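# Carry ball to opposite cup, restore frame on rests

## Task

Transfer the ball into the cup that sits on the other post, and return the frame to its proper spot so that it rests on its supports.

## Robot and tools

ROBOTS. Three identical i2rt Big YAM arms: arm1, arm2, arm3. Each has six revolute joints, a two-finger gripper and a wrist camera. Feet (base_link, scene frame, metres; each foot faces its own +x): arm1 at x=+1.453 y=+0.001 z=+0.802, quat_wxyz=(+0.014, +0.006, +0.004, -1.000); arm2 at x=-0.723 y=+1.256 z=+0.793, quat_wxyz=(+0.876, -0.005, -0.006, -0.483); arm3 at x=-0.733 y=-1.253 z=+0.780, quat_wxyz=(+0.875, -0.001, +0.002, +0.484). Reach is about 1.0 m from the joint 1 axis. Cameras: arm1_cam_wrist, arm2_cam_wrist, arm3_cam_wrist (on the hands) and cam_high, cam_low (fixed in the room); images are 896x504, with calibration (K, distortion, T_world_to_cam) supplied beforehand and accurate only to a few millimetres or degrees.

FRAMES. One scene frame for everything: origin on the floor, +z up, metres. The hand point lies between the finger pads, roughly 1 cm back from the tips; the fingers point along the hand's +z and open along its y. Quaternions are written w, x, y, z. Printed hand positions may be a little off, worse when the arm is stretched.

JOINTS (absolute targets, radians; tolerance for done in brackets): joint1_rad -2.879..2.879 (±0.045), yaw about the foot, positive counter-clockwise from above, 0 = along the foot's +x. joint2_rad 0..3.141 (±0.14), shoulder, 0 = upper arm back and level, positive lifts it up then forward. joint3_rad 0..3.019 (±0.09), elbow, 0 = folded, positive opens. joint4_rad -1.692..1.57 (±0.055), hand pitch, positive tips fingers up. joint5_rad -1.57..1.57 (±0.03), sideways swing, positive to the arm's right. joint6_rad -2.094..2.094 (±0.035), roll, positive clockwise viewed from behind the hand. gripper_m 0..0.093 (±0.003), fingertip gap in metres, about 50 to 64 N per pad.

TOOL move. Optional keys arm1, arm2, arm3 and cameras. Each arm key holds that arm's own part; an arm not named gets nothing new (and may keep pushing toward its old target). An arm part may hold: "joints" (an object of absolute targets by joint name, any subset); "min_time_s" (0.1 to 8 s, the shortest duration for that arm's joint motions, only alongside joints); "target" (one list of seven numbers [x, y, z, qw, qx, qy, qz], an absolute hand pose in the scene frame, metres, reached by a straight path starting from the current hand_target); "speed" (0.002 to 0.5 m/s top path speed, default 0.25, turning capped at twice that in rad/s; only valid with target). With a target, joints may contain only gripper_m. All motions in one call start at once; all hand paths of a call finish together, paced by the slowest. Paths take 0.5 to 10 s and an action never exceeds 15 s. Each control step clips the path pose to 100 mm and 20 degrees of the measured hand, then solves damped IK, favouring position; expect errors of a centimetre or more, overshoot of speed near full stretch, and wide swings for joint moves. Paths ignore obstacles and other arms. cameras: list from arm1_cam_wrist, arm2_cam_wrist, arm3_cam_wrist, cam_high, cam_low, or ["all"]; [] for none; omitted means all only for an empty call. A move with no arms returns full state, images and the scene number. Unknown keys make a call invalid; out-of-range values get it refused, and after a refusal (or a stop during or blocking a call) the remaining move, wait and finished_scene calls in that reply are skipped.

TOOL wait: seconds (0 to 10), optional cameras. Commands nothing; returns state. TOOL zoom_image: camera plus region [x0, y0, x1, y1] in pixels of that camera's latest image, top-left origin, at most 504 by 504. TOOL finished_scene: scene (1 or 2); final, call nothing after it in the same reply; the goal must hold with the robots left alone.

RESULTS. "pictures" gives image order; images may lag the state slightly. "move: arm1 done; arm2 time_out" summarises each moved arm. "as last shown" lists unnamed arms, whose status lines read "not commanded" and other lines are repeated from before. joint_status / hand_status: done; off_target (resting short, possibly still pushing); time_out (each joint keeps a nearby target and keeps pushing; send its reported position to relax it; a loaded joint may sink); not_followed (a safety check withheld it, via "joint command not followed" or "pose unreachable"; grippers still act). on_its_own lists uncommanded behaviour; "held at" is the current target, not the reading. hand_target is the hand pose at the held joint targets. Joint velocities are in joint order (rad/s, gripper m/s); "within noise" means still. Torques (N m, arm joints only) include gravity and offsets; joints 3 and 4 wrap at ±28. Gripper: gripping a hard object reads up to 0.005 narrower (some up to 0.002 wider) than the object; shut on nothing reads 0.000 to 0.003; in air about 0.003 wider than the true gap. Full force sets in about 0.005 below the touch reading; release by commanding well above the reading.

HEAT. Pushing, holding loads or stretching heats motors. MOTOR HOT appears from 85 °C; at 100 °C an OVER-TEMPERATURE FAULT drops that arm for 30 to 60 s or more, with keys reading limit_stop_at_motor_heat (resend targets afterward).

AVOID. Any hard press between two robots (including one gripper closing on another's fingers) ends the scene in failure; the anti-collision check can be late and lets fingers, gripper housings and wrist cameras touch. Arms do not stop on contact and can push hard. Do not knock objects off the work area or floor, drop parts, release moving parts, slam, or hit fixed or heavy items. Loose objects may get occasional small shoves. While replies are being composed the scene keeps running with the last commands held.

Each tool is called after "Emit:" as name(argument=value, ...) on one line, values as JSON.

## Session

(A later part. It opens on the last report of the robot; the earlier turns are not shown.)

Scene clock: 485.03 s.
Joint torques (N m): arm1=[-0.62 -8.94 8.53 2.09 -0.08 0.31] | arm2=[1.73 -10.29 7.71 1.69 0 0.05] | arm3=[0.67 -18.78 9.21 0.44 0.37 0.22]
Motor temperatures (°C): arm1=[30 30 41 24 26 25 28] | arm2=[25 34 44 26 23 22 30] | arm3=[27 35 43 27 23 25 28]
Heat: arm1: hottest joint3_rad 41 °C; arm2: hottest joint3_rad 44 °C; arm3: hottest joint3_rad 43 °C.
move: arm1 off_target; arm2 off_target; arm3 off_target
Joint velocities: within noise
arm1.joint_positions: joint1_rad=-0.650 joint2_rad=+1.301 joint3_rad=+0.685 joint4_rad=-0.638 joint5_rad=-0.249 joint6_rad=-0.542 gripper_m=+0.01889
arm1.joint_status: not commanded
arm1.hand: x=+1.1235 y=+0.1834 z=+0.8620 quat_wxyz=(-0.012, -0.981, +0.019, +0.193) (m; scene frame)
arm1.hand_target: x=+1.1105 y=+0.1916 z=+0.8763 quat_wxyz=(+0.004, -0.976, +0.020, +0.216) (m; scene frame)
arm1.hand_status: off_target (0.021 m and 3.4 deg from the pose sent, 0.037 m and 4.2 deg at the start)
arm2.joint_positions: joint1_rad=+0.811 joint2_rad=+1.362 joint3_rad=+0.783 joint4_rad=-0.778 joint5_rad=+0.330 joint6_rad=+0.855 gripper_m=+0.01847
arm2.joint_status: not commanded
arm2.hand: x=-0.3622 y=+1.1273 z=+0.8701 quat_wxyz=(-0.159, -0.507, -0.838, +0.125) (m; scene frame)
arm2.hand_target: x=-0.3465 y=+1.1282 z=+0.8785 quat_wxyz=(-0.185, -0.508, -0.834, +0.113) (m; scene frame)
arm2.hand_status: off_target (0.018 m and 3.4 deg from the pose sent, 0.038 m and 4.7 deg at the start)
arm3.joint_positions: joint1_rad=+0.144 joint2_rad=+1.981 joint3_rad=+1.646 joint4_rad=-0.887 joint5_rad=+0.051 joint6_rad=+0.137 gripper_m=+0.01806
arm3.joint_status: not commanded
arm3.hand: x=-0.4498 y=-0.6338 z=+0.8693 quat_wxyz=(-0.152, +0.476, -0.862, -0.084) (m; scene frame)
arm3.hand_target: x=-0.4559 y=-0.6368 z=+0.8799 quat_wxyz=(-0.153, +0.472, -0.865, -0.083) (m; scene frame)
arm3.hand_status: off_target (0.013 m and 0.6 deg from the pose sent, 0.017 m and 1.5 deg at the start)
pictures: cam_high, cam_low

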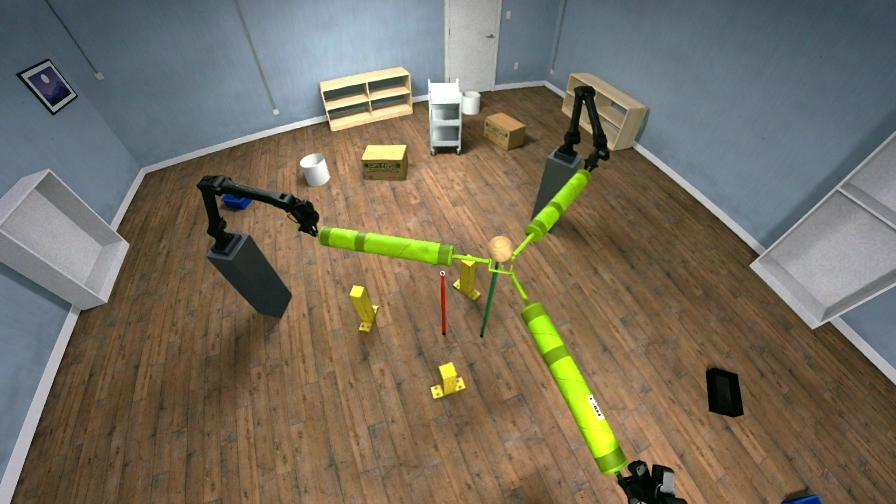

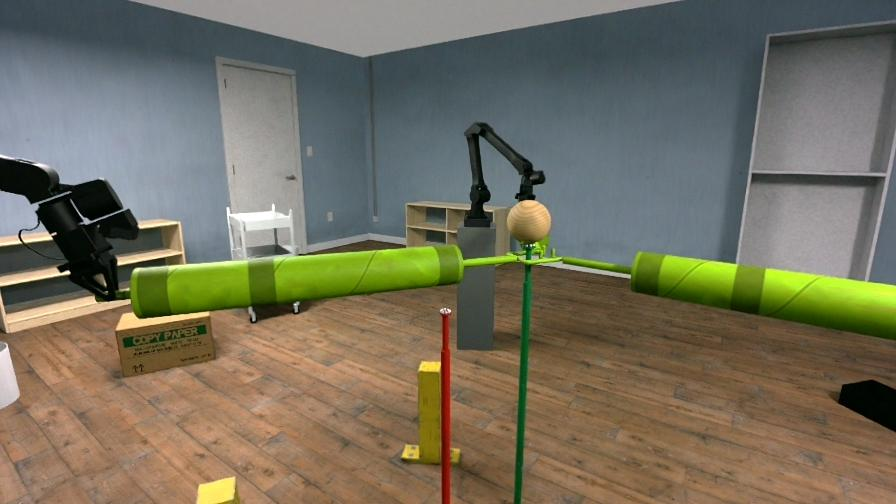

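Emit:
move(arm1={"target":[1.0555,0.108,0.887,0.0045,-0.9761,0.0204,0.2164],"speed":0.1}, arm2={"target":[-0.4015,1.0447,0.884,0.1848,0.5080,0.8338,-0.1126],"speed":0.1}, arm3={"target":[-0.511,-0.7203,0.882,0.1524,-0.4714,0.8647,0.0831],"speed":0.1}, cameras=["cam_high","cam_low"])

Emit:
zoom_image(camera="cam_low", region=[420, 180, 570, 330])

Scene clock: 508.63 s.
Joint torques (N m): arm1=[-0.97 -9.29 11.22 1.09 0.53 0.26] | arm2=[1.38 -12.51 6.83 1.11 -0.37 0.02] | arm3=[1.73 -17.49 8.17 0.2 0.32 0.35]
Motor temperatures (°C): arm1=[30 30 38 24 25 25 28] | arm2=[25 34 42 26 23 22 31] | arm3=[27 34 40 27 23 25 28]
Heat: arm1: hottest joint3_rad 38 °C; arm2: hottest joint3_rad 42 °C; arm3: hottest joint3_rad 40 °C.
move: arm1 off_target; arm2 off_target; arm3 off_target
Joint velocities: within noise
arm1.joint_positions: joint1_rad=-0.348 joint2_rad=+1.301 joint3_rad=+0.684 joint4_rad=-0.591 joint5_rad=-0.144 joint6_rad=-0.256 gripper_m=+0.01889
arm1.joint_status: not commanded
arm1.hand: x=+1.0785 y=+0.0977 z=+0.8608 quat_wxyz=(-0.012, -0.982, +0.017, +0.187) (m; scene frame)
arm1.hand_target: x=+1.0568 y=+0.1075 z=+0.8874 quat_wxyz=(+0.004, -0.976, +0.021, +0.217) (m; scene frame)
arm1.hand_status: off_target (0.036 m and 4.0 deg from the pose sent, 0.105 m and 3.3 deg at the start)
arm2.joint_positions: joint1_rad=+0.530 joint2_rad=+1.313 joint3_rad=+0.725 joint4_rad=-0.695 joint5_rad=+0.249 joint6_rad=+0.573 gripper_m=+0.01847
arm2.joint_status: not commanded
arm2.hand: x=-0.4084 y=+1.0450 z=+0.8678 quat_wxyz=(-0.155, -0.507, -0.839, +0.121) (m; scene frame)
arm2.hand_target: x=-0.4017 y=+1.0447 z=+0.8838 quat_wxyz=(-0.184, -0.508, -0.834, +0.113) (m; scene frame)
arm2.hand_status: off_target (0.018 m and 3.6 deg from the pose sent, 0.092 m and 3.4 deg at the start)
arm3.joint_positions: joint1_rad=+0.165 joint2_rad=+1.767 joint3_rad=+1.306 joint4_rad=-0.776 joint5_rad=+0.064 joint6_rad=+0.157 gripper_m=+0.01806
arm3.joint_status: not commanded
arm3.hand: x=-0.4974 y=-0.7166 z=+0.8618 quat_wxyz=(-0.148, +0.477, -0.863, -0.077) (m; scene frame)
arm3.hand_target: x=-0.5104 y=-0.7201 z=+0.8810 quat_wxyz=(-0.152, +0.471, -0.865, -0.083) (m; scene frame)
arm3.hand_status: off_target (0.025 m and 1.0 deg from the pose sent, 0.107 m and 0.6 deg at the start)
pictures: cam_high, cam_low

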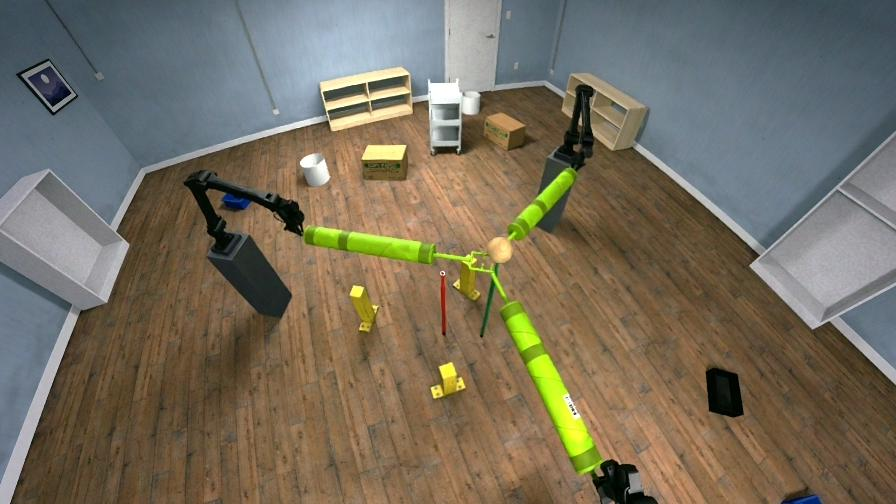

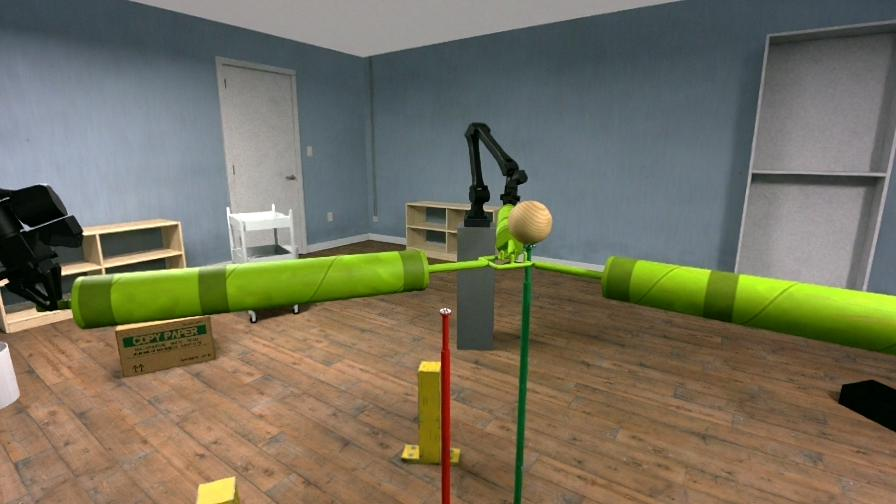

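Scaled by 3.360 from the camera's 896x504 image, which has a finer 1280x720 frame.

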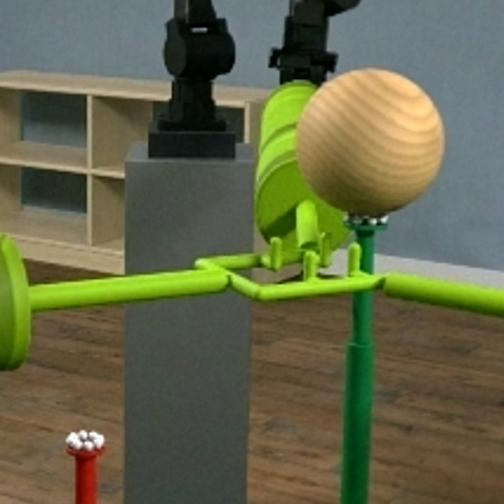

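Emit:
move(arm1={"target":[0.979,-0.109,0.895,0.0045,-0.9761,0.0204,0.2164],"speed":0.12}, arm2={"target":[-0.4749,0.8275,0.888,0.1848,0.5080,0.8338,-0.1126],"speed":0.12}, arm3={"target":[-0.5843,-0.9375,0.879,0.1524,-0.4714,0.8647,0.0831],"speed":0.12}, cameras=["cam_high","cam_low"])

Emit:
zoom_image(camera="cam_low", region=[380, 180, 560, 330])

Scene clock: 521.77 s.
Joint torques (N m): arm1=[-0.67 -12.34 11.14 0.16 1.14 0.2] | arm2=[2.26 -12.04 10.73 0.35 -1.11 0.19] | arm3=[-0.79 -8.59 8.1 -0.73 -0.02 0.11]
Motor temperatures (°C): arm1=[30 29 40 24 26 24 28] | arm2=[25 33 40 26 23 22 31] | arm3=[27 35 39 27 23 25 28]
Heat: arm1: hottest joint3_rad 40 °C; arm2: hottest joint3_rad 40 °C; arm3: hottest joint3_rad 39 °C.
move: arm1 off_target; arm2 off_target; arm3 off_target
Joint velocities: within noise
arm1.joint_positions: joint1_rad=+0.243 joint2_rad=+1.478 joint3_rad=+0.895 joint4_rad=-0.595 joint5_rad=+0.097 joint6_rad=+0.287 gripper_m=+0.01889
arm1.joint_status: not commanded
arm1.hand: x=+0.9963 y=-0.1088 z=+0.8710 quat_wxyz=(-0.004, -0.981, +0.016, +0.195) (m; scene frame)
arm1.hand_target: x=+0.9798 y=-0.1090 z=+0.8953 quat_wxyz=(+0.004, -0.976, +0.021, +0.217) (m; scene frame)
arm1.hand_status: off_target (0.030 m and 2.7 deg from the pose sent, 0.232 m and 3.9 deg at the start)
arm2.joint_positions: joint1_rad=-0.041 joint2_rad=+1.506 joint3_rad=+0.916 joint4_rad=-0.596 joint5_rad=+0.048 joint6_rad=+0.032 gripper_m=+0.01847
arm2.joint_status: not commanded
arm2.hand: x=-0.4944 y=+0.8405 z=+0.8716 quat_wxyz=(-0.162, -0.508, -0.838, +0.118) (m; scene frame)
arm2.hand_target: x=-0.4755 y=+0.8286 z=+0.8884 quat_wxyz=(-0.185, -0.508, -0.834, +0.113) (m; scene frame)
arm2.hand_status: off_target (0.029 m and 2.7 deg from the pose sent, 0.228 m and 3.6 deg at the start)
arm3.joint_positions: joint1_rad=+0.157 joint2_rad=+1.170 joint3_rad=+0.686 joint4_rad=-0.715 joint5_rad=+0.060 joint6_rad=+0.145 gripper_m=+0.01806
arm3.joint_status: not commanded
arm3.hand: x=-0.5803 y=-0.9214 z=+0.8754 quat_wxyz=(-0.163, +0.477, -0.859, -0.089) (m; scene frame)
arm3.hand_target: x=-0.5841 y=-0.9365 z=+0.8783 quat_wxyz=(-0.153, +0.471, -0.865, -0.083) (m; scene frame)
arm3.hand_status: off_target (0.017 m and 1.6 deg from the pose sent, 0.238 m and 1.0 deg at the start)
pictures: cam_high, cam_low

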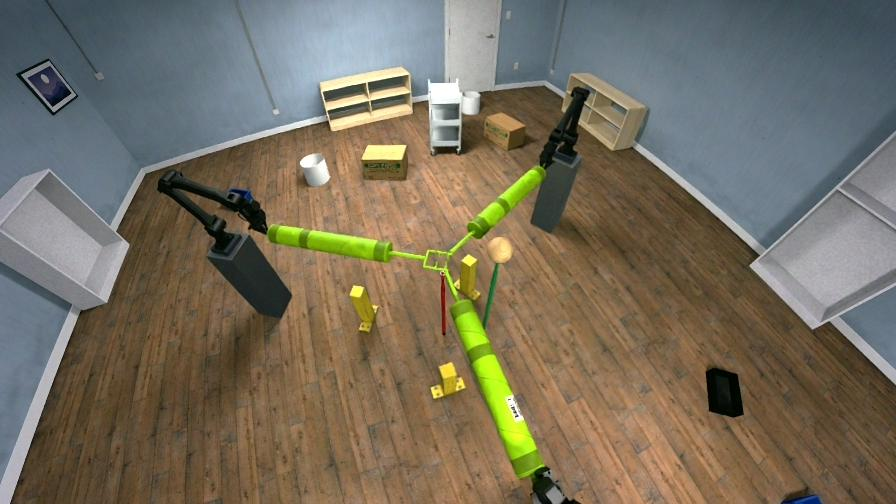

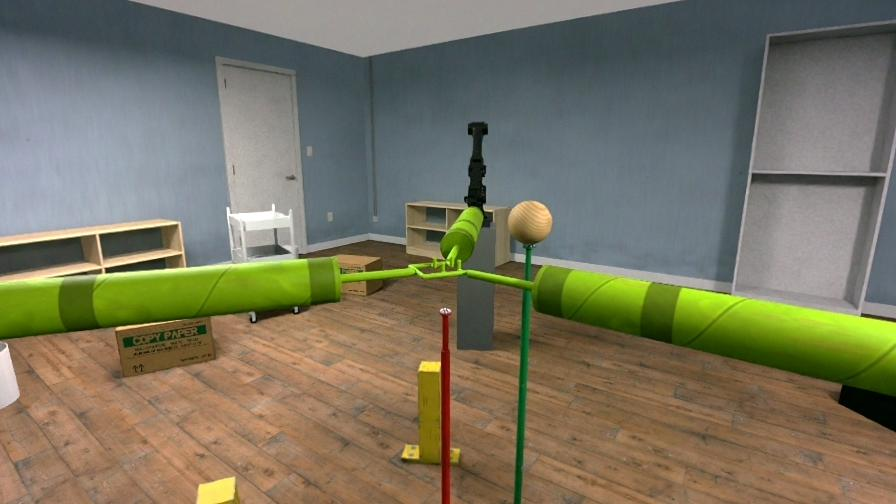

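Scaled by 2.800 from the camera's 896x504 image, which has a finer 1280x720 frame.

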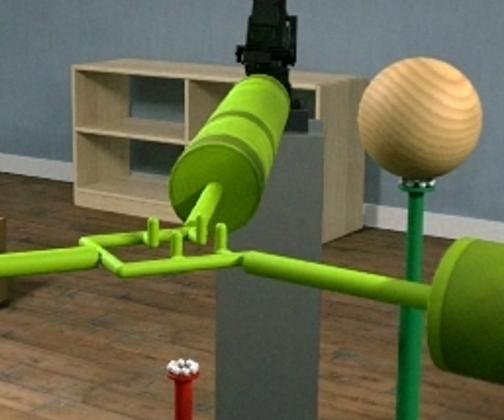

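Emit:
move(arm1={"target":[0.907,-0.2035,0.618,0.0045,-0.9761,0.0204,0.2164],"speed":0.15}, arm2={"target":[-0.563,0.736,0.610,0.1848,0.5080,0.8338,-0.1126],"speed":0.15}, arm3={"target":[-0.653,-1.026,0.600,0.1524,-0.4714,0.8647,0.0831],"speed":0.15}, cameras=["cam_high","cam_low"])

Scene clock: 532.10 s.
Joint torques (N m): arm1=[0.26 -19.31 5.94 1.14 0.82 0.32] | arm2=[0.56 -17.03 5.05 0.95 -0.76 0.03] | arm3=[0.73 -6.53 -2.86 1.68 0.23 0.33]
Motor temperatures (°C): arm1=[30 30 41 24 27 24 28] | arm2=[25 33 40 26 24 22 31] | arm3=[27 34 37 27 23 25 28]
Heat: arm1: hottest joint3_rad 41 °C; arm2: hottest joint3_rad 40 °C; arm3: hottest joint3_rad 37 °C.
move: arm1 off_target; arm2 off_target; arm3 off_target
Joint velocities: within noise
arm1.joint_positions: joint1_rad=+0.373 joint2_rad=+2.251 joint3_rad=+1.120 joint4_rad=-0.077 joint5_rad=+0.165 joint6_rad=+0.406 gripper_m=+0.01889
arm1.joint_status: not commanded
arm1.hand: x=+0.9255 y=-0.1912 z=+0.6011 quat_wxyz=(+0.008, -0.981, +0.016, +0.192) (m; scene frame)
arm1.hand_target: x=+0.9076 y=-0.2034 z=+0.6184 quat_wxyz=(+0.004, -0.976, +0.020, +0.216) (m; scene frame)
arm1.hand_status: off_target (0.028 m and 2.9 deg from the pose sent, 0.284 m and 2.7 deg at the start)
arm2.joint_positions: joint1_rad=-0.284 joint2_rad=+2.207 joint3_rad=+0.990 joint4_rad=+0.035 joint5_rad=-0.069 joint6_rad=-0.191 gripper_m=+0.01847
arm2.joint_status: not commanded
arm2.hand: x=-0.5657 y=+0.7497 z=+0.6087 quat_wxyz=(-0.171, -0.506, -0.838, +0.110) (m; scene frame)
arm2.hand_target: x=-0.5631 y=+0.7364 z=+0.6102 quat_wxyz=(-0.185, -0.508, -0.834, +0.113) (m; scene frame)
arm2.hand_status: off_target (0.014 m and 1.7 deg from the pose sent, 0.290 m and 2.7 deg at the start)
arm3.joint_positions: joint1_rad=+0.288 joint2_rad=+2.107 joint3_rad=+0.251 joint4_rad=+0.636 joint5_rad=+0.105 joint6_rad=+0.263 gripper_m=+0.01806
arm3.joint_status: not commanded
arm3.hand: x=-0.6483 y=-1.0164 z=+0.6014 quat_wxyz=(-0.158, +0.479, -0.859, -0.086) (m; scene frame)
arm3.hand_target: x=-0.6528 y=-1.0259 z=+0.6002 quat_wxyz=(-0.152, +0.472, -0.865, -0.083) (m; scene frame)
arm3.hand_status: off_target (0.011 m and 1.3 deg from the pose sent, 0.303 m and 1.6 deg at the start)
pictures: cam_high, cam_low

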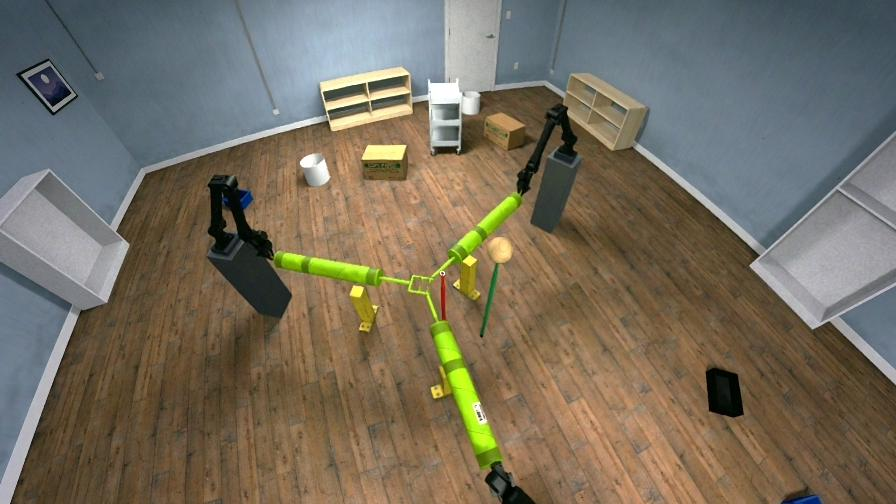

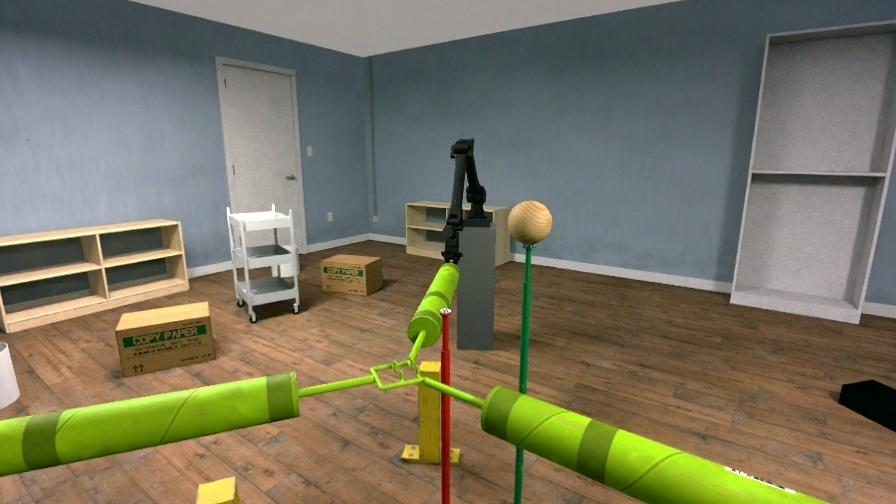

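Emit:
move(arm1={"target":[0.9035,-0.2195,0.505,0.0045,-0.9761,0.0204,0.2164],"speed":0.1}, arm2={"target":[-0.5643,0.7231,0.490,0.1848,0.5080,0.8338,-0.1126],"speed":0.1}, arm3={"target":[-0.6596,-1.0356,0.484,0.1524,-0.4714,0.8647,0.0831],"speed":0.1}, cameras=["cam_high","cam_low"])

Emit:
zoom_image(camera="cam_high", region=[260, 200, 540, 500])

Scene clock: 541.00 s.
Joint torques (N m): arm1=[0.26 -20.42 4.46 1.42 0.85 0.29] | arm2=[0.38 -18.43 3.84 1.07 -0.74 -0.05] | arm3=[0.79 -7.59 -5.9 1.78 0.13 0.33]
Motor temperatures (°C): arm1=[30 30 40 24 27 24 28] | arm2=[25 34 39 26 24 22 31] | arm3=[27 33 36 27 23 25 28]
Heat: arm1: hottest joint3_rad 40 °C; arm2: hottest joint3_rad 39 °C; arm3: hottest joint3_rad 36 °C.
move: arm1 off_target; arm2 off_target; arm3 off_target
Joint velocities: within noise
arm1.joint_positions: joint1_rad=+0.400 joint2_rad=+2.536 joint3_rad=+1.271 joint4_rad=+0.052 joint5_rad=+0.174 joint6_rad=+0.433 gripper_m=+0.01889
arm1.joint_status: not commanded
arm1.hand: x=+0.9223 y=-0.2067 z=+0.4899 quat_wxyz=(+0.008, -0.981, +0.017, +0.192) (m; scene frame)
arm1.hand_target: x=+0.9042 y=-0.2195 z=+0.5054 quat_wxyz=(+0.004, -0.976, +0.020, +0.216) (m; scene frame)
arm1.hand_status: off_target (0.027 m and 3.0 deg from the pose sent, 0.103 m and 2.9 deg at the start)
arm2.joint_positions: joint1_rad=-0.292 joint2_rad=+2.529 joint3_rad=+1.153 joint4_rad=+0.187 joint5_rad=-0.074 joint6_rad=-0.193 gripper_m=+0.01847
arm2.joint_status: not commanded
arm2.hand: x=-0.5656 y=+0.7374 z=+0.4901 quat_wxyz=(-0.170, -0.509, -0.837, +0.107) (m; scene frame)
arm2.hand_target: x=-0.5645 y=+0.7235 z=+0.4904 quat_wxyz=(-0.185, -0.508, -0.834, +0.113) (m; scene frame)
arm2.hand_status: off_target (0.014 m and 1.8 deg from the pose sent, 0.122 m and 1.7 deg at the start)
arm3.joint_positions: joint1_rad=+0.307 joint2_rad=+2.678 joint3_rad=+0.447 joint4_rad=+1.008 joint5_rad=+0.114 joint6_rad=+0.283 gripper_m=+0.01806
arm3.joint_status: not commanded
arm3.hand: x=-0.6543 y=-1.0261 z=+0.4837 quat_wxyz=(-0.158, +0.478, -0.860, -0.084) (m; scene frame)
arm3.hand_target: x=-0.6594 y=-1.0357 z=+0.4841 quat_wxyz=(-0.152, +0.471, -0.865, -0.083) (m; scene frame)
arm3.hand_status: off_target (0.011 m and 1.2 deg from the pose sent, 0.119 m and 1.3 deg at the start)
pictures: cam_high, cam_low

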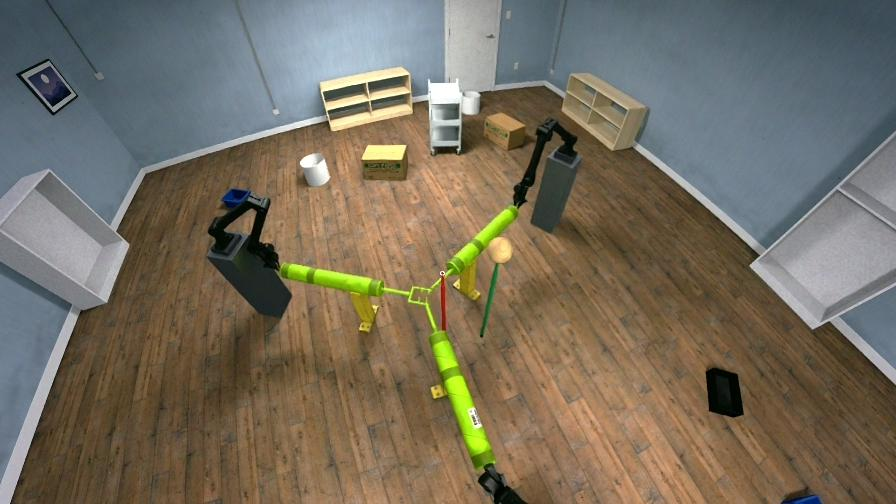

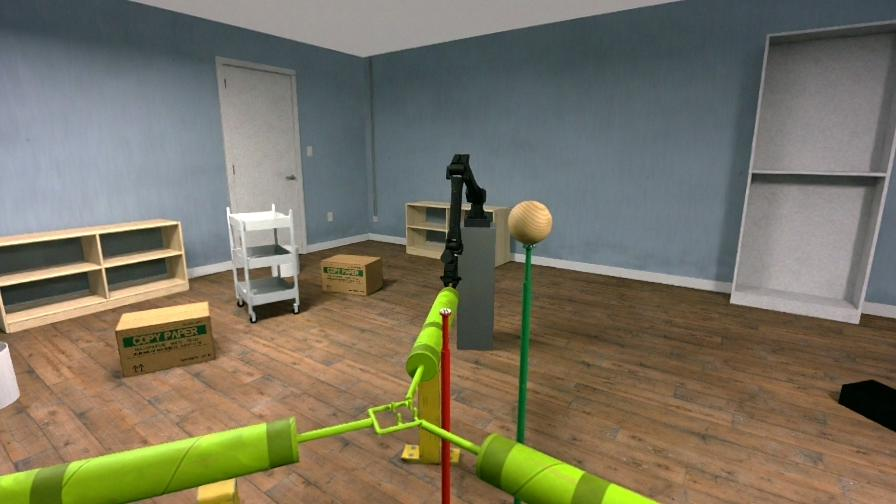

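Scaled by 1.680 from the camera's 896x504 image, which has a finer 1280x720 frame.

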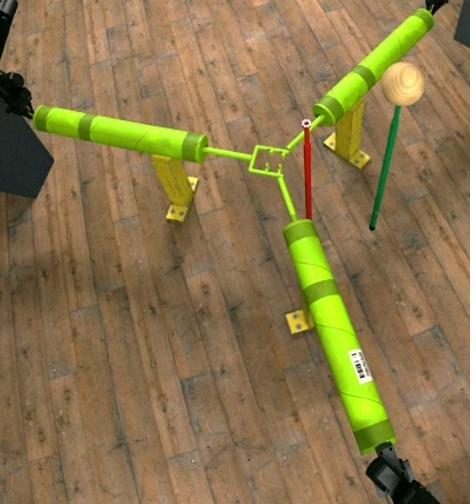

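Emit:
move(arm1={"target":[0.902,-0.2195,0.462,0.0045,-0.9761,0.0204,0.2164],"speed":0.05}, arm2={"target":[-0.5653,0.7226,0.444,0.1848,0.5080,0.8338,-0.1126],"speed":0.05}, arm3={"target":[-0.6600,-1.0356,0.441,0.1524,-0.4714,0.8647,0.0831],"speed":0.05}, cameras=["cam_high","cam_low"])

Scene clock: 546.83 s.
Joint torques (N m): arm1=[0.09 -19.96 4.57 1.61 0.83 0.28] | arm2=[0.32 -17.9 3.9 1.22 -0.71 -0.07] | arm3=[0.79 -7.18 -5.27 1.66 0.06 0.32]
Motor temperatures (°C): arm1=[30 31 39 24 27 24 28] | arm2=[25 34 38 26 24 22 31] | arm3=[27 33 35 27 23 25 28]
Heat: arm1: hottest joint3_rad 39 °C; arm2: hottest joint3_rad 38 °C; arm3: hottest joint3_rad 35 °C.
move: arm1 off_target; arm2 off_target; arm3 off_target
Joint velocities: within noise
arm1.joint_positions: joint1_rad=+0.401 joint2_rad=+2.634 joint3_rad=+1.336 joint4_rad=+0.086 joint5_rad=+0.174 joint6_rad=+0.434 gripper_m=+0.01889
arm1.joint_status: not commanded
arm1.hand: x=+0.9211 y=-0.2078 z=+0.4515 quat_wxyz=(+0.008, -0.981, +0.017, +0.192) (m; scene frame)
arm1.hand_target: x=+0.9025 y=-0.2194 z=+0.4626 quat_wxyz=(+0.004, -0.976, +0.021, +0.216) (m; scene frame)
arm1.hand_status: off_target (0.025 m and 2.9 deg from the pose sent, 0.037 m and 2.9 deg at the start)
arm2.joint_positions: joint1_rad=-0.293 joint2_rad=+2.637 joint3_rad=+1.222 joint4_rad=+0.229 joint5_rad=-0.076 joint6_rad=-0.194 gripper_m=+0.01847
arm2.joint_status: not commanded
arm2.hand: x=-0.5657 y=+0.7354 z=+0.4491 quat_wxyz=(-0.172, -0.509, -0.837, +0.107) (m; scene frame)
arm2.hand_target: x=-0.5654 y=+0.7230 z=+0.4445 quat_wxyz=(-0.185, -0.508, -0.834, +0.113) (m; scene frame)
arm2.hand_status: off_target (0.014 m and 1.7 deg from the pose sent, 0.048 m and 1.8 deg at the start)
arm3.joint_positions: joint1_rad=+0.309 joint2_rad=+2.808 joint3_rad=+0.537 joint4_rad=+1.049 joint5_rad=+0.116 joint6_rad=+0.285 gripper_m=+0.01806
arm3.joint_status: not commanded
arm3.hand: x=-0.6547 y=-1.0265 z=+0.4448 quat_wxyz=(-0.160, +0.478, -0.860, -0.085) (m; scene frame)
arm3.hand_target: x=-0.6598 y=-1.0356 z=+0.4412 quat_wxyz=(-0.152, +0.471, -0.865, -0.083) (m; scene frame)
arm3.hand_status: off_target (0.011 m and 1.3 deg from the pose sent, 0.044 m and 1.2 deg at the start)
pictures: cam_high, cam_low

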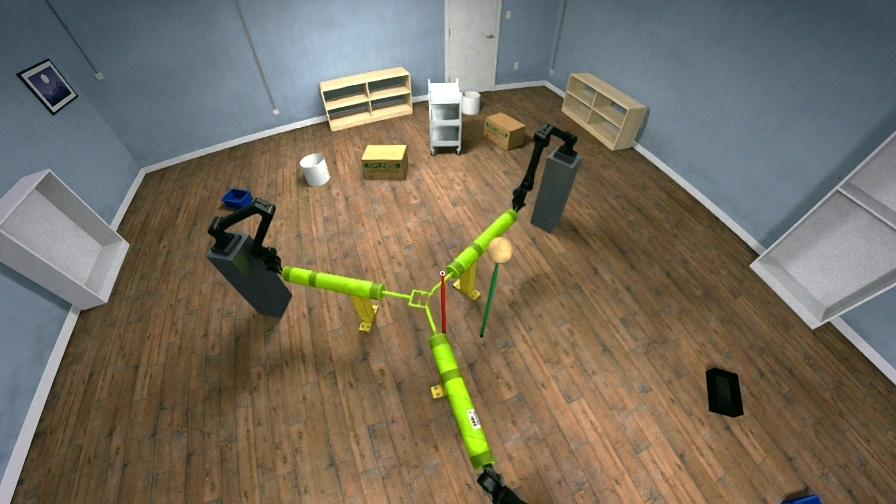

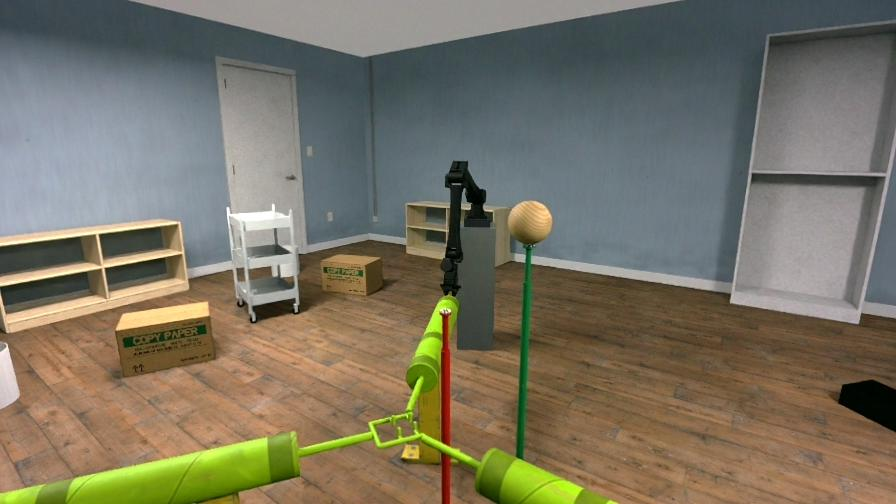

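Emit:
move(arm1={"target":[0.9025,-0.2185,0.453,0.0045,-0.9761,0.0204,0.2164],"speed":0.05}, arm2={"target":[-0.5653,0.7236,0.438,0.1848,0.5080,0.8338,-0.1126],"speed":0.05}, arm3={"target":[-0.6590,-1.0346,0.436,0.1524,-0.4714,0.8647,0.0831],"speed":0.05})

Emit:
move(arm1={"joints":{"gripper_m":0.07}}, arm2={"joints":{"gripper_m":0.07}}, arm3={"joints":{"gripper_m":0.07}}, cameras=["all"])

Scene clock: 552.97 s.
Joint torques (N m): arm1=[-0.03 -18.43 5.39 1.91 0.8 0.27] | arm2=[0.32 -16.85 4.38 1.44 -0.69 -0.06] | arm3=[0.44 -6.53 -4.25 1.31 -0.01 0.29]
Motor temperatures (°C): arm1=[29 31 38 24 27 24 28] | arm2=[25 35 38 26 24 22 31] | arm3=[27 32 35 27 23 25 28]
Heat: arm1: hottest joint3_rad 38 °C; arm2: hottest joint3_rad 38 °C; arm3: hottest joint3_rad 35 °C.
move: arm1 off_target; arm2 off_target; arm3 off_target
Joint velocities: within noise
arm1.joint_positions: joint1_rad=+0.401 joint2_rad=+2.636 joint3_rad=+1.337 joint4_rad=+0.089 joint5_rad=+0.175 joint6_rad=+0.434 gripper_m=+0.01889
arm1.joint_status: not commanded
arm1.hand: x=+0.9211 y=-0.2077 z=+0.4506 quat_wxyz=(+0.008, -0.981, +0.017, +0.193) (m; scene frame)
arm1.hand_target: x=+0.9032 y=-0.2183 z=+0.4540 quat_wxyz=(+0.004, -0.976, +0.021, +0.216) (m; scene frame)
arm1.hand_status: off_target (0.022 m and 2.8 deg from the pose sent, 0.022 m and 2.9 deg at the start)
arm2.joint_positions: joint1_rad=-0.293 joint2_rad=+2.637 joint3_rad=+1.222 joint4_rad=+0.230 joint5_rad=-0.076 joint6_rad=-0.194 gripper_m=+0.01847
arm2.joint_status: not commanded
arm2.hand: x=-0.5657 y=+0.7352 z=+0.4491 quat_wxyz=(-0.172, -0.509, -0.837, +0.108) (m; scene frame)
arm2.hand_target: x=-0.5655 y=+0.7243 z=+0.4388 quat_wxyz=(-0.185, -0.508, -0.834, +0.113) (m; scene frame)
arm2.hand_status: off_target (0.016 m and 1.6 deg from the pose sent, 0.016 m and 1.7 deg at the start)
arm3.joint_positions: joint1_rad=+0.309 joint2_rad=+2.810 joint3_rad=+0.537 joint4_rad=+1.055 joint5_rad=+0.117 joint6_rad=+0.285 gripper_m=+0.01806
arm3.joint_status: not commanded
arm3.hand: x=-0.6546 y=-1.0263 z=+0.4447 quat_wxyz=(-0.161, +0.478, -0.859, -0.086) (m; scene frame)
arm3.hand_target: x=-0.6588 y=-1.0347 z=+0.4364 quat_wxyz=(-0.152, +0.471, -0.865, -0.083) (m; scene frame)
arm3.hand_status: off_target (0.013 m and 1.4 deg from the pose sent, 0.013 m and 1.3 deg at the start)
pictures: none

Scene clock: 553.70 s.
Joint torques (N m): arm1=[-0.15 -19.37 4.45 1.62 0.29 0.27] | arm2=[0.38 -17.44 3.15 1.09 -0.29 -0.06] | arm3=[0.44 -7.71 -5.08 1.31 0.09 0.11]
Motor temperatures (°C): arm1=[29 31 38 24 27 24 28] | arm2=[25 35 37 26 24 22 31] | arm3=[27 32 35 27 23 25 28]
Heat: arm1: hottest joint3_rad 38 °C; arm2: hottest joint3_rad 37 °C; arm3: hottest joint3_rad 35 °C.
move: arm1 done; arm2 done; arm3 done
Joint velocities: within noise
arm1.joint_positions: joint1_rad=+0.402 joint2_rad=+2.643 joint3_rad=+1.350 joint4_rad=+0.096 joint5_rad=+0.189 joint6_rad=+0.434 gripper_m=+0.06983
arm1.joint_status: all done
arm1.hand: x=+0.9152 y=-0.2082 z=+0.4498 quat_wxyz=(+0.011, -0.979, +0.018, +0.201) (m; scene frame)
arm1.hand_target: x=+0.9032 y=-0.2184 z=+0.4539 quat_wxyz=(+0.004, -0.976, +0.021, +0.216) (m; scene frame)
arm1.hand_status: not commanded
arm2.joint_positions: joint1_rad=-0.294 joint2_rad=+2.642 joint3_rad=+1.241 joint4_rad=+0.241 joint5_rad=-0.086 joint6_rad=-0.194 gripper_m=+0.06985
arm2.joint_status: all done
arm2.hand: x=-0.5613 y=+0.7245 z=+0.4509 quat_wxyz=(-0.184, -0.506, -0.835, +0.112) (m; scene frame)
arm2.hand_target: x=-0.5656 y=+0.7243 z=+0.4388 quat_wxyz=(-0.185, -0.508, -0.834, +0.113) (m; scene frame)
arm2.hand_status: not commanded
arm3.joint_positions: joint1_rad=+0.309 joint2_rad=+2.828 joint3_rad=+0.547 joint4_rad=+1.055 joint5_rad=+0.114 joint6_rad=+0.300 gripper_m=+0.06987
arm3.joint_status: all done
arm3.hand: x=-0.6557 y=-1.0292 z=+0.4394 quat_wxyz=(-0.157, +0.472, -0.863, -0.085) (m; scene frame)
arm3.hand_target: x=-0.6589 y=-1.0349 z=+0.4364 quat_wxyz=(-0.152, +0.471, -0.865, -0.083) (m; scene frame)
arm3.hand_status: not commanded
pictures: arm1_cam_wrist, arm2_cam_wrist, arm3_cam_wrist, cam_high, cam_low
camera_calibration:
arm1_cam_wrist: T_world_to_cam=[[0.042472, 0.998391, 0.0375621, 0.150114], [0.97275, -0.0498999, 0.226425, -1.00132], [0.227935, 0.0269218, -0.973304, 0.361268], [0, 0, 0, 1]] pos_world=[0.885314, -0.209564, 0.572709]
arm2_cam_wrist: T_world_to_cam=[[-0.889033, -0.457829, 0.00351281, -0.170394], [-0.449807, 0.874835, 0.179825, -0.960748], [-0.0854023, 0.15829, -0.983692, 0.406436], [0, 0, 0, 1]] pos_world=[-0.548926, 0.69815, 0.573173]
arm3_cam_wrist: T_world_to_cam=[[0.845861, -0.533403, 0.000868139, 0.00509375], [-0.51347, -0.813808, 0.272149, -1.29179], [-0.144458, -0.230646, -0.962255, 0.218536], [0, 0, 0, 1]] pos_world=[-0.636033, -0.998145, 0.561841]

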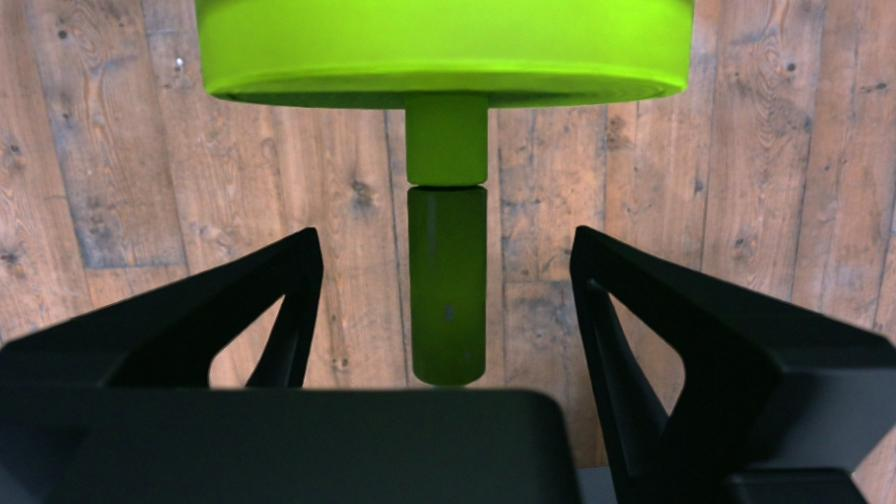

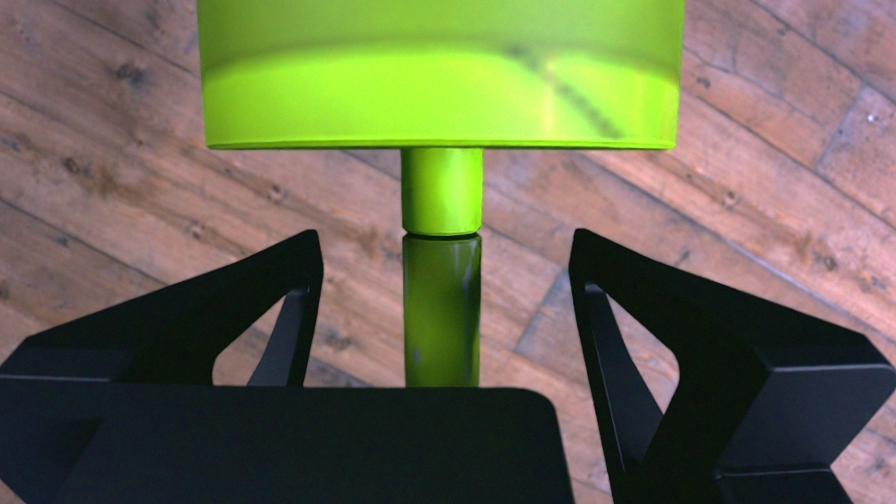

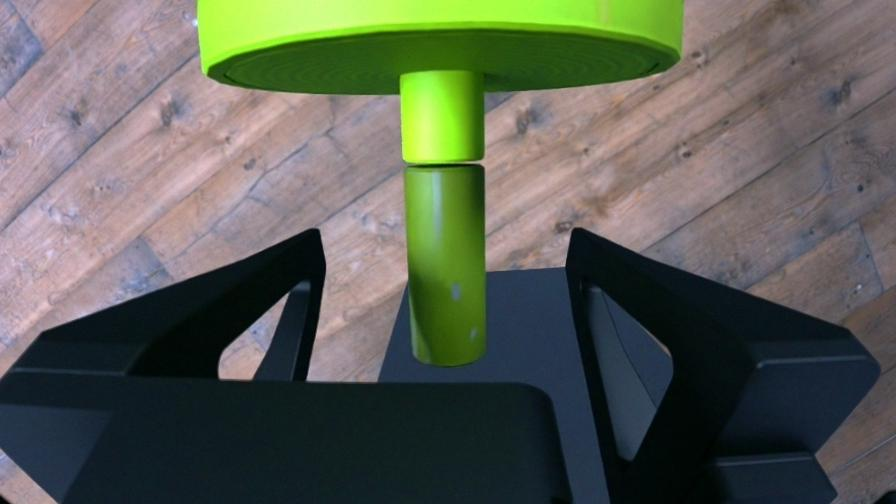

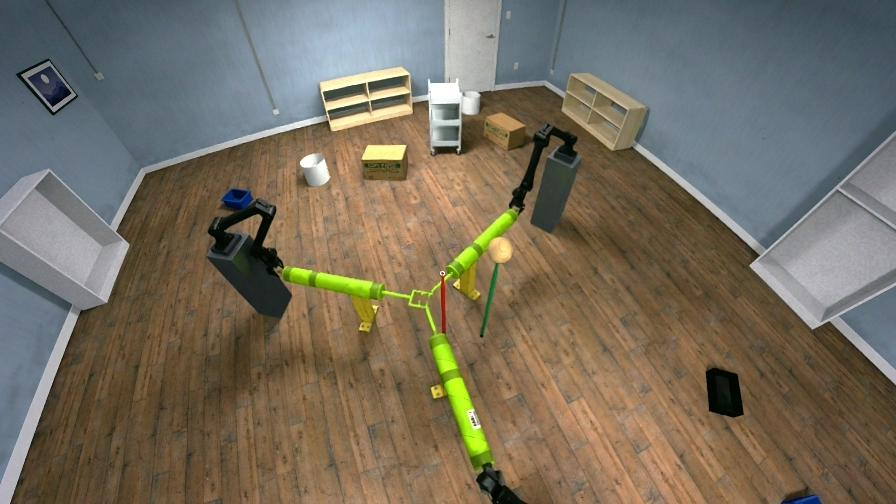

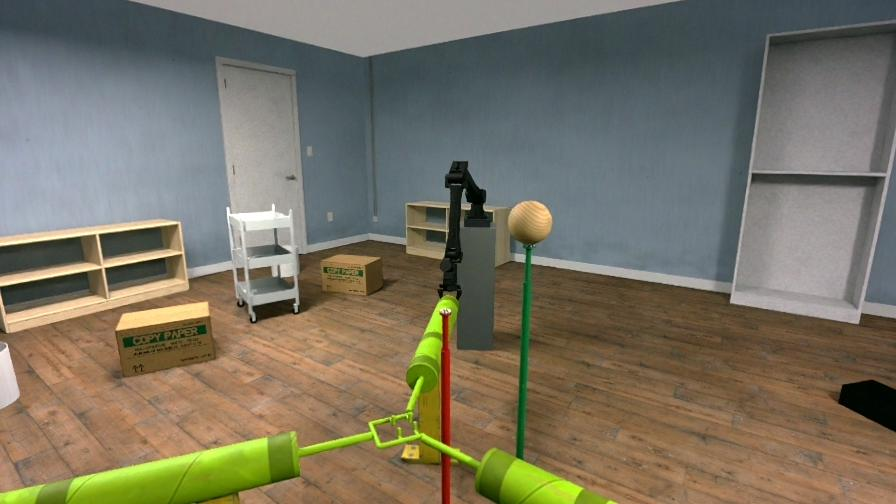

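Released cleanly. Back the hands away vertically/outwards, then finish practice.

Emit:
move(arm1={"target":[0.905,-0.2185,0.60,0.0045,-0.9761,0.0204,0.2164],"speed":0.15}, arm2={"target":[-0.5653,0.7246,0.60,0.1848,0.5080,0.8338,-0.1126],"speed":0.15}, arm3={"target":[-0.6590,-1.0346,0.60,0.1524,-0.4714,0.8647,0.0831],"speed":0.15}, cameras=["cam_low"])

Emit:
finished_scene(scene=1)

Scene clock: 560.30 s.
Joint torques (N m): arm1=[-0.03 -20.19 3.89 0.81 0.29 0.27] | arm2=[0.56 -19.96 2.69 0.31 -0.28 -0.05] | arm3=[0.67 -8.76 -3.47 0.79 0.13 0.11]
Motor temperatures (°C): arm1=[29 32 37 24 27 24 27] | arm2=[25 36 36 26 24 22 30] | arm3=[27 32 34 27 23 25 28]
Heat: arm1: hottest joint3_rad 37 °C; arm2: hottest joint2_rad 36 °C; arm3: hottest joint3_rad 34 °C.
move: arm1 off_target; arm2 done; arm3 done
Joint velocities: within noise
arm1.joint_positions: joint1_rad=+0.402 joint2_rad=+2.306 joint3_rad=+1.189 joint4_rad=-0.059 joint5_rad=+0.190 joint6_rad=+0.434 gripper_m=+0.06990
arm1.joint_status: not commanded
arm1.hand: x=+0.9070 y=-0.2124 z=+0.5898 quat_wxyz=(+0.007, -0.977, +0.019, +0.211) (m; scene frame)
arm1.hand_target: x=+0.9051 y=-0.2185 z=+0.5998 quat_wxyz=(+0.004, -0.976, +0.020, +0.216) (m; scene frame)
arm1.hand_status: off_target (0.012 m and 0.7 deg from the pose sent, 0.151 m and 2.0 deg at the start)
arm2.joint_positions: joint1_rad=-0.294 joint2_rad=+2.272 joint3_rad=+1.066 joint4_rad=+0.051 joint5_rad=-0.086 joint6_rad=-0.194 gripper_m=+0.06992
arm2.joint_status: not commanded
arm2.hand: x=-0.5611 y=+0.7229 z=+0.5947 quat_wxyz=(-0.186, -0.506, -0.835, +0.114) (m; scene frame)
arm2.hand_target: x=-0.5652 y=+0.7245 z=+0.5998 quat_wxyz=(-0.185, -0.508, -0.834, +0.113) (m; scene frame)
arm2.hand_status: done (0.007 m and 0.3 deg from the pose sent, 0.149 m and 0.3 deg at the start)
arm3.joint_positions: joint1_rad=+0.309 joint2_rad=+2.164 joint3_rad=+0.227 joint4_rad=+0.707 joint5_rad=+0.114 joint6_rad=+0.302 gripper_m=+0.06995
arm3.joint_status: not commanded
arm3.hand: x=-0.6558 y=-1.0306 z=+0.5957 quat_wxyz=(-0.155, +0.472, -0.864, -0.083) (m; scene frame)
arm3.hand_target: x=-0.6589 y=-1.0348 z=+0.5997 quat_wxyz=(-0.152, +0.471, -0.865, -0.083) (m; scene frame)
arm3.hand_status: done (0.007 m and 0.3 deg from the pose sent, 0.161 m and 0.6 deg at the start)
pictures: cam_low

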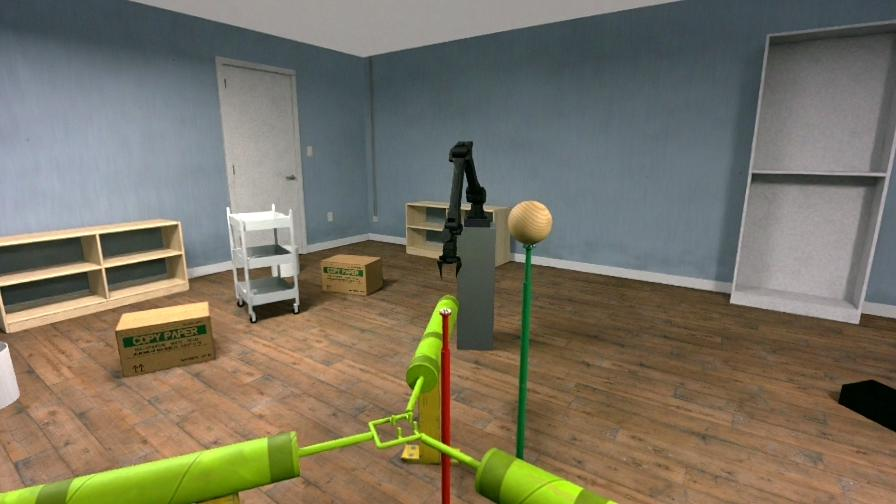

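The scene is finished: the task was done.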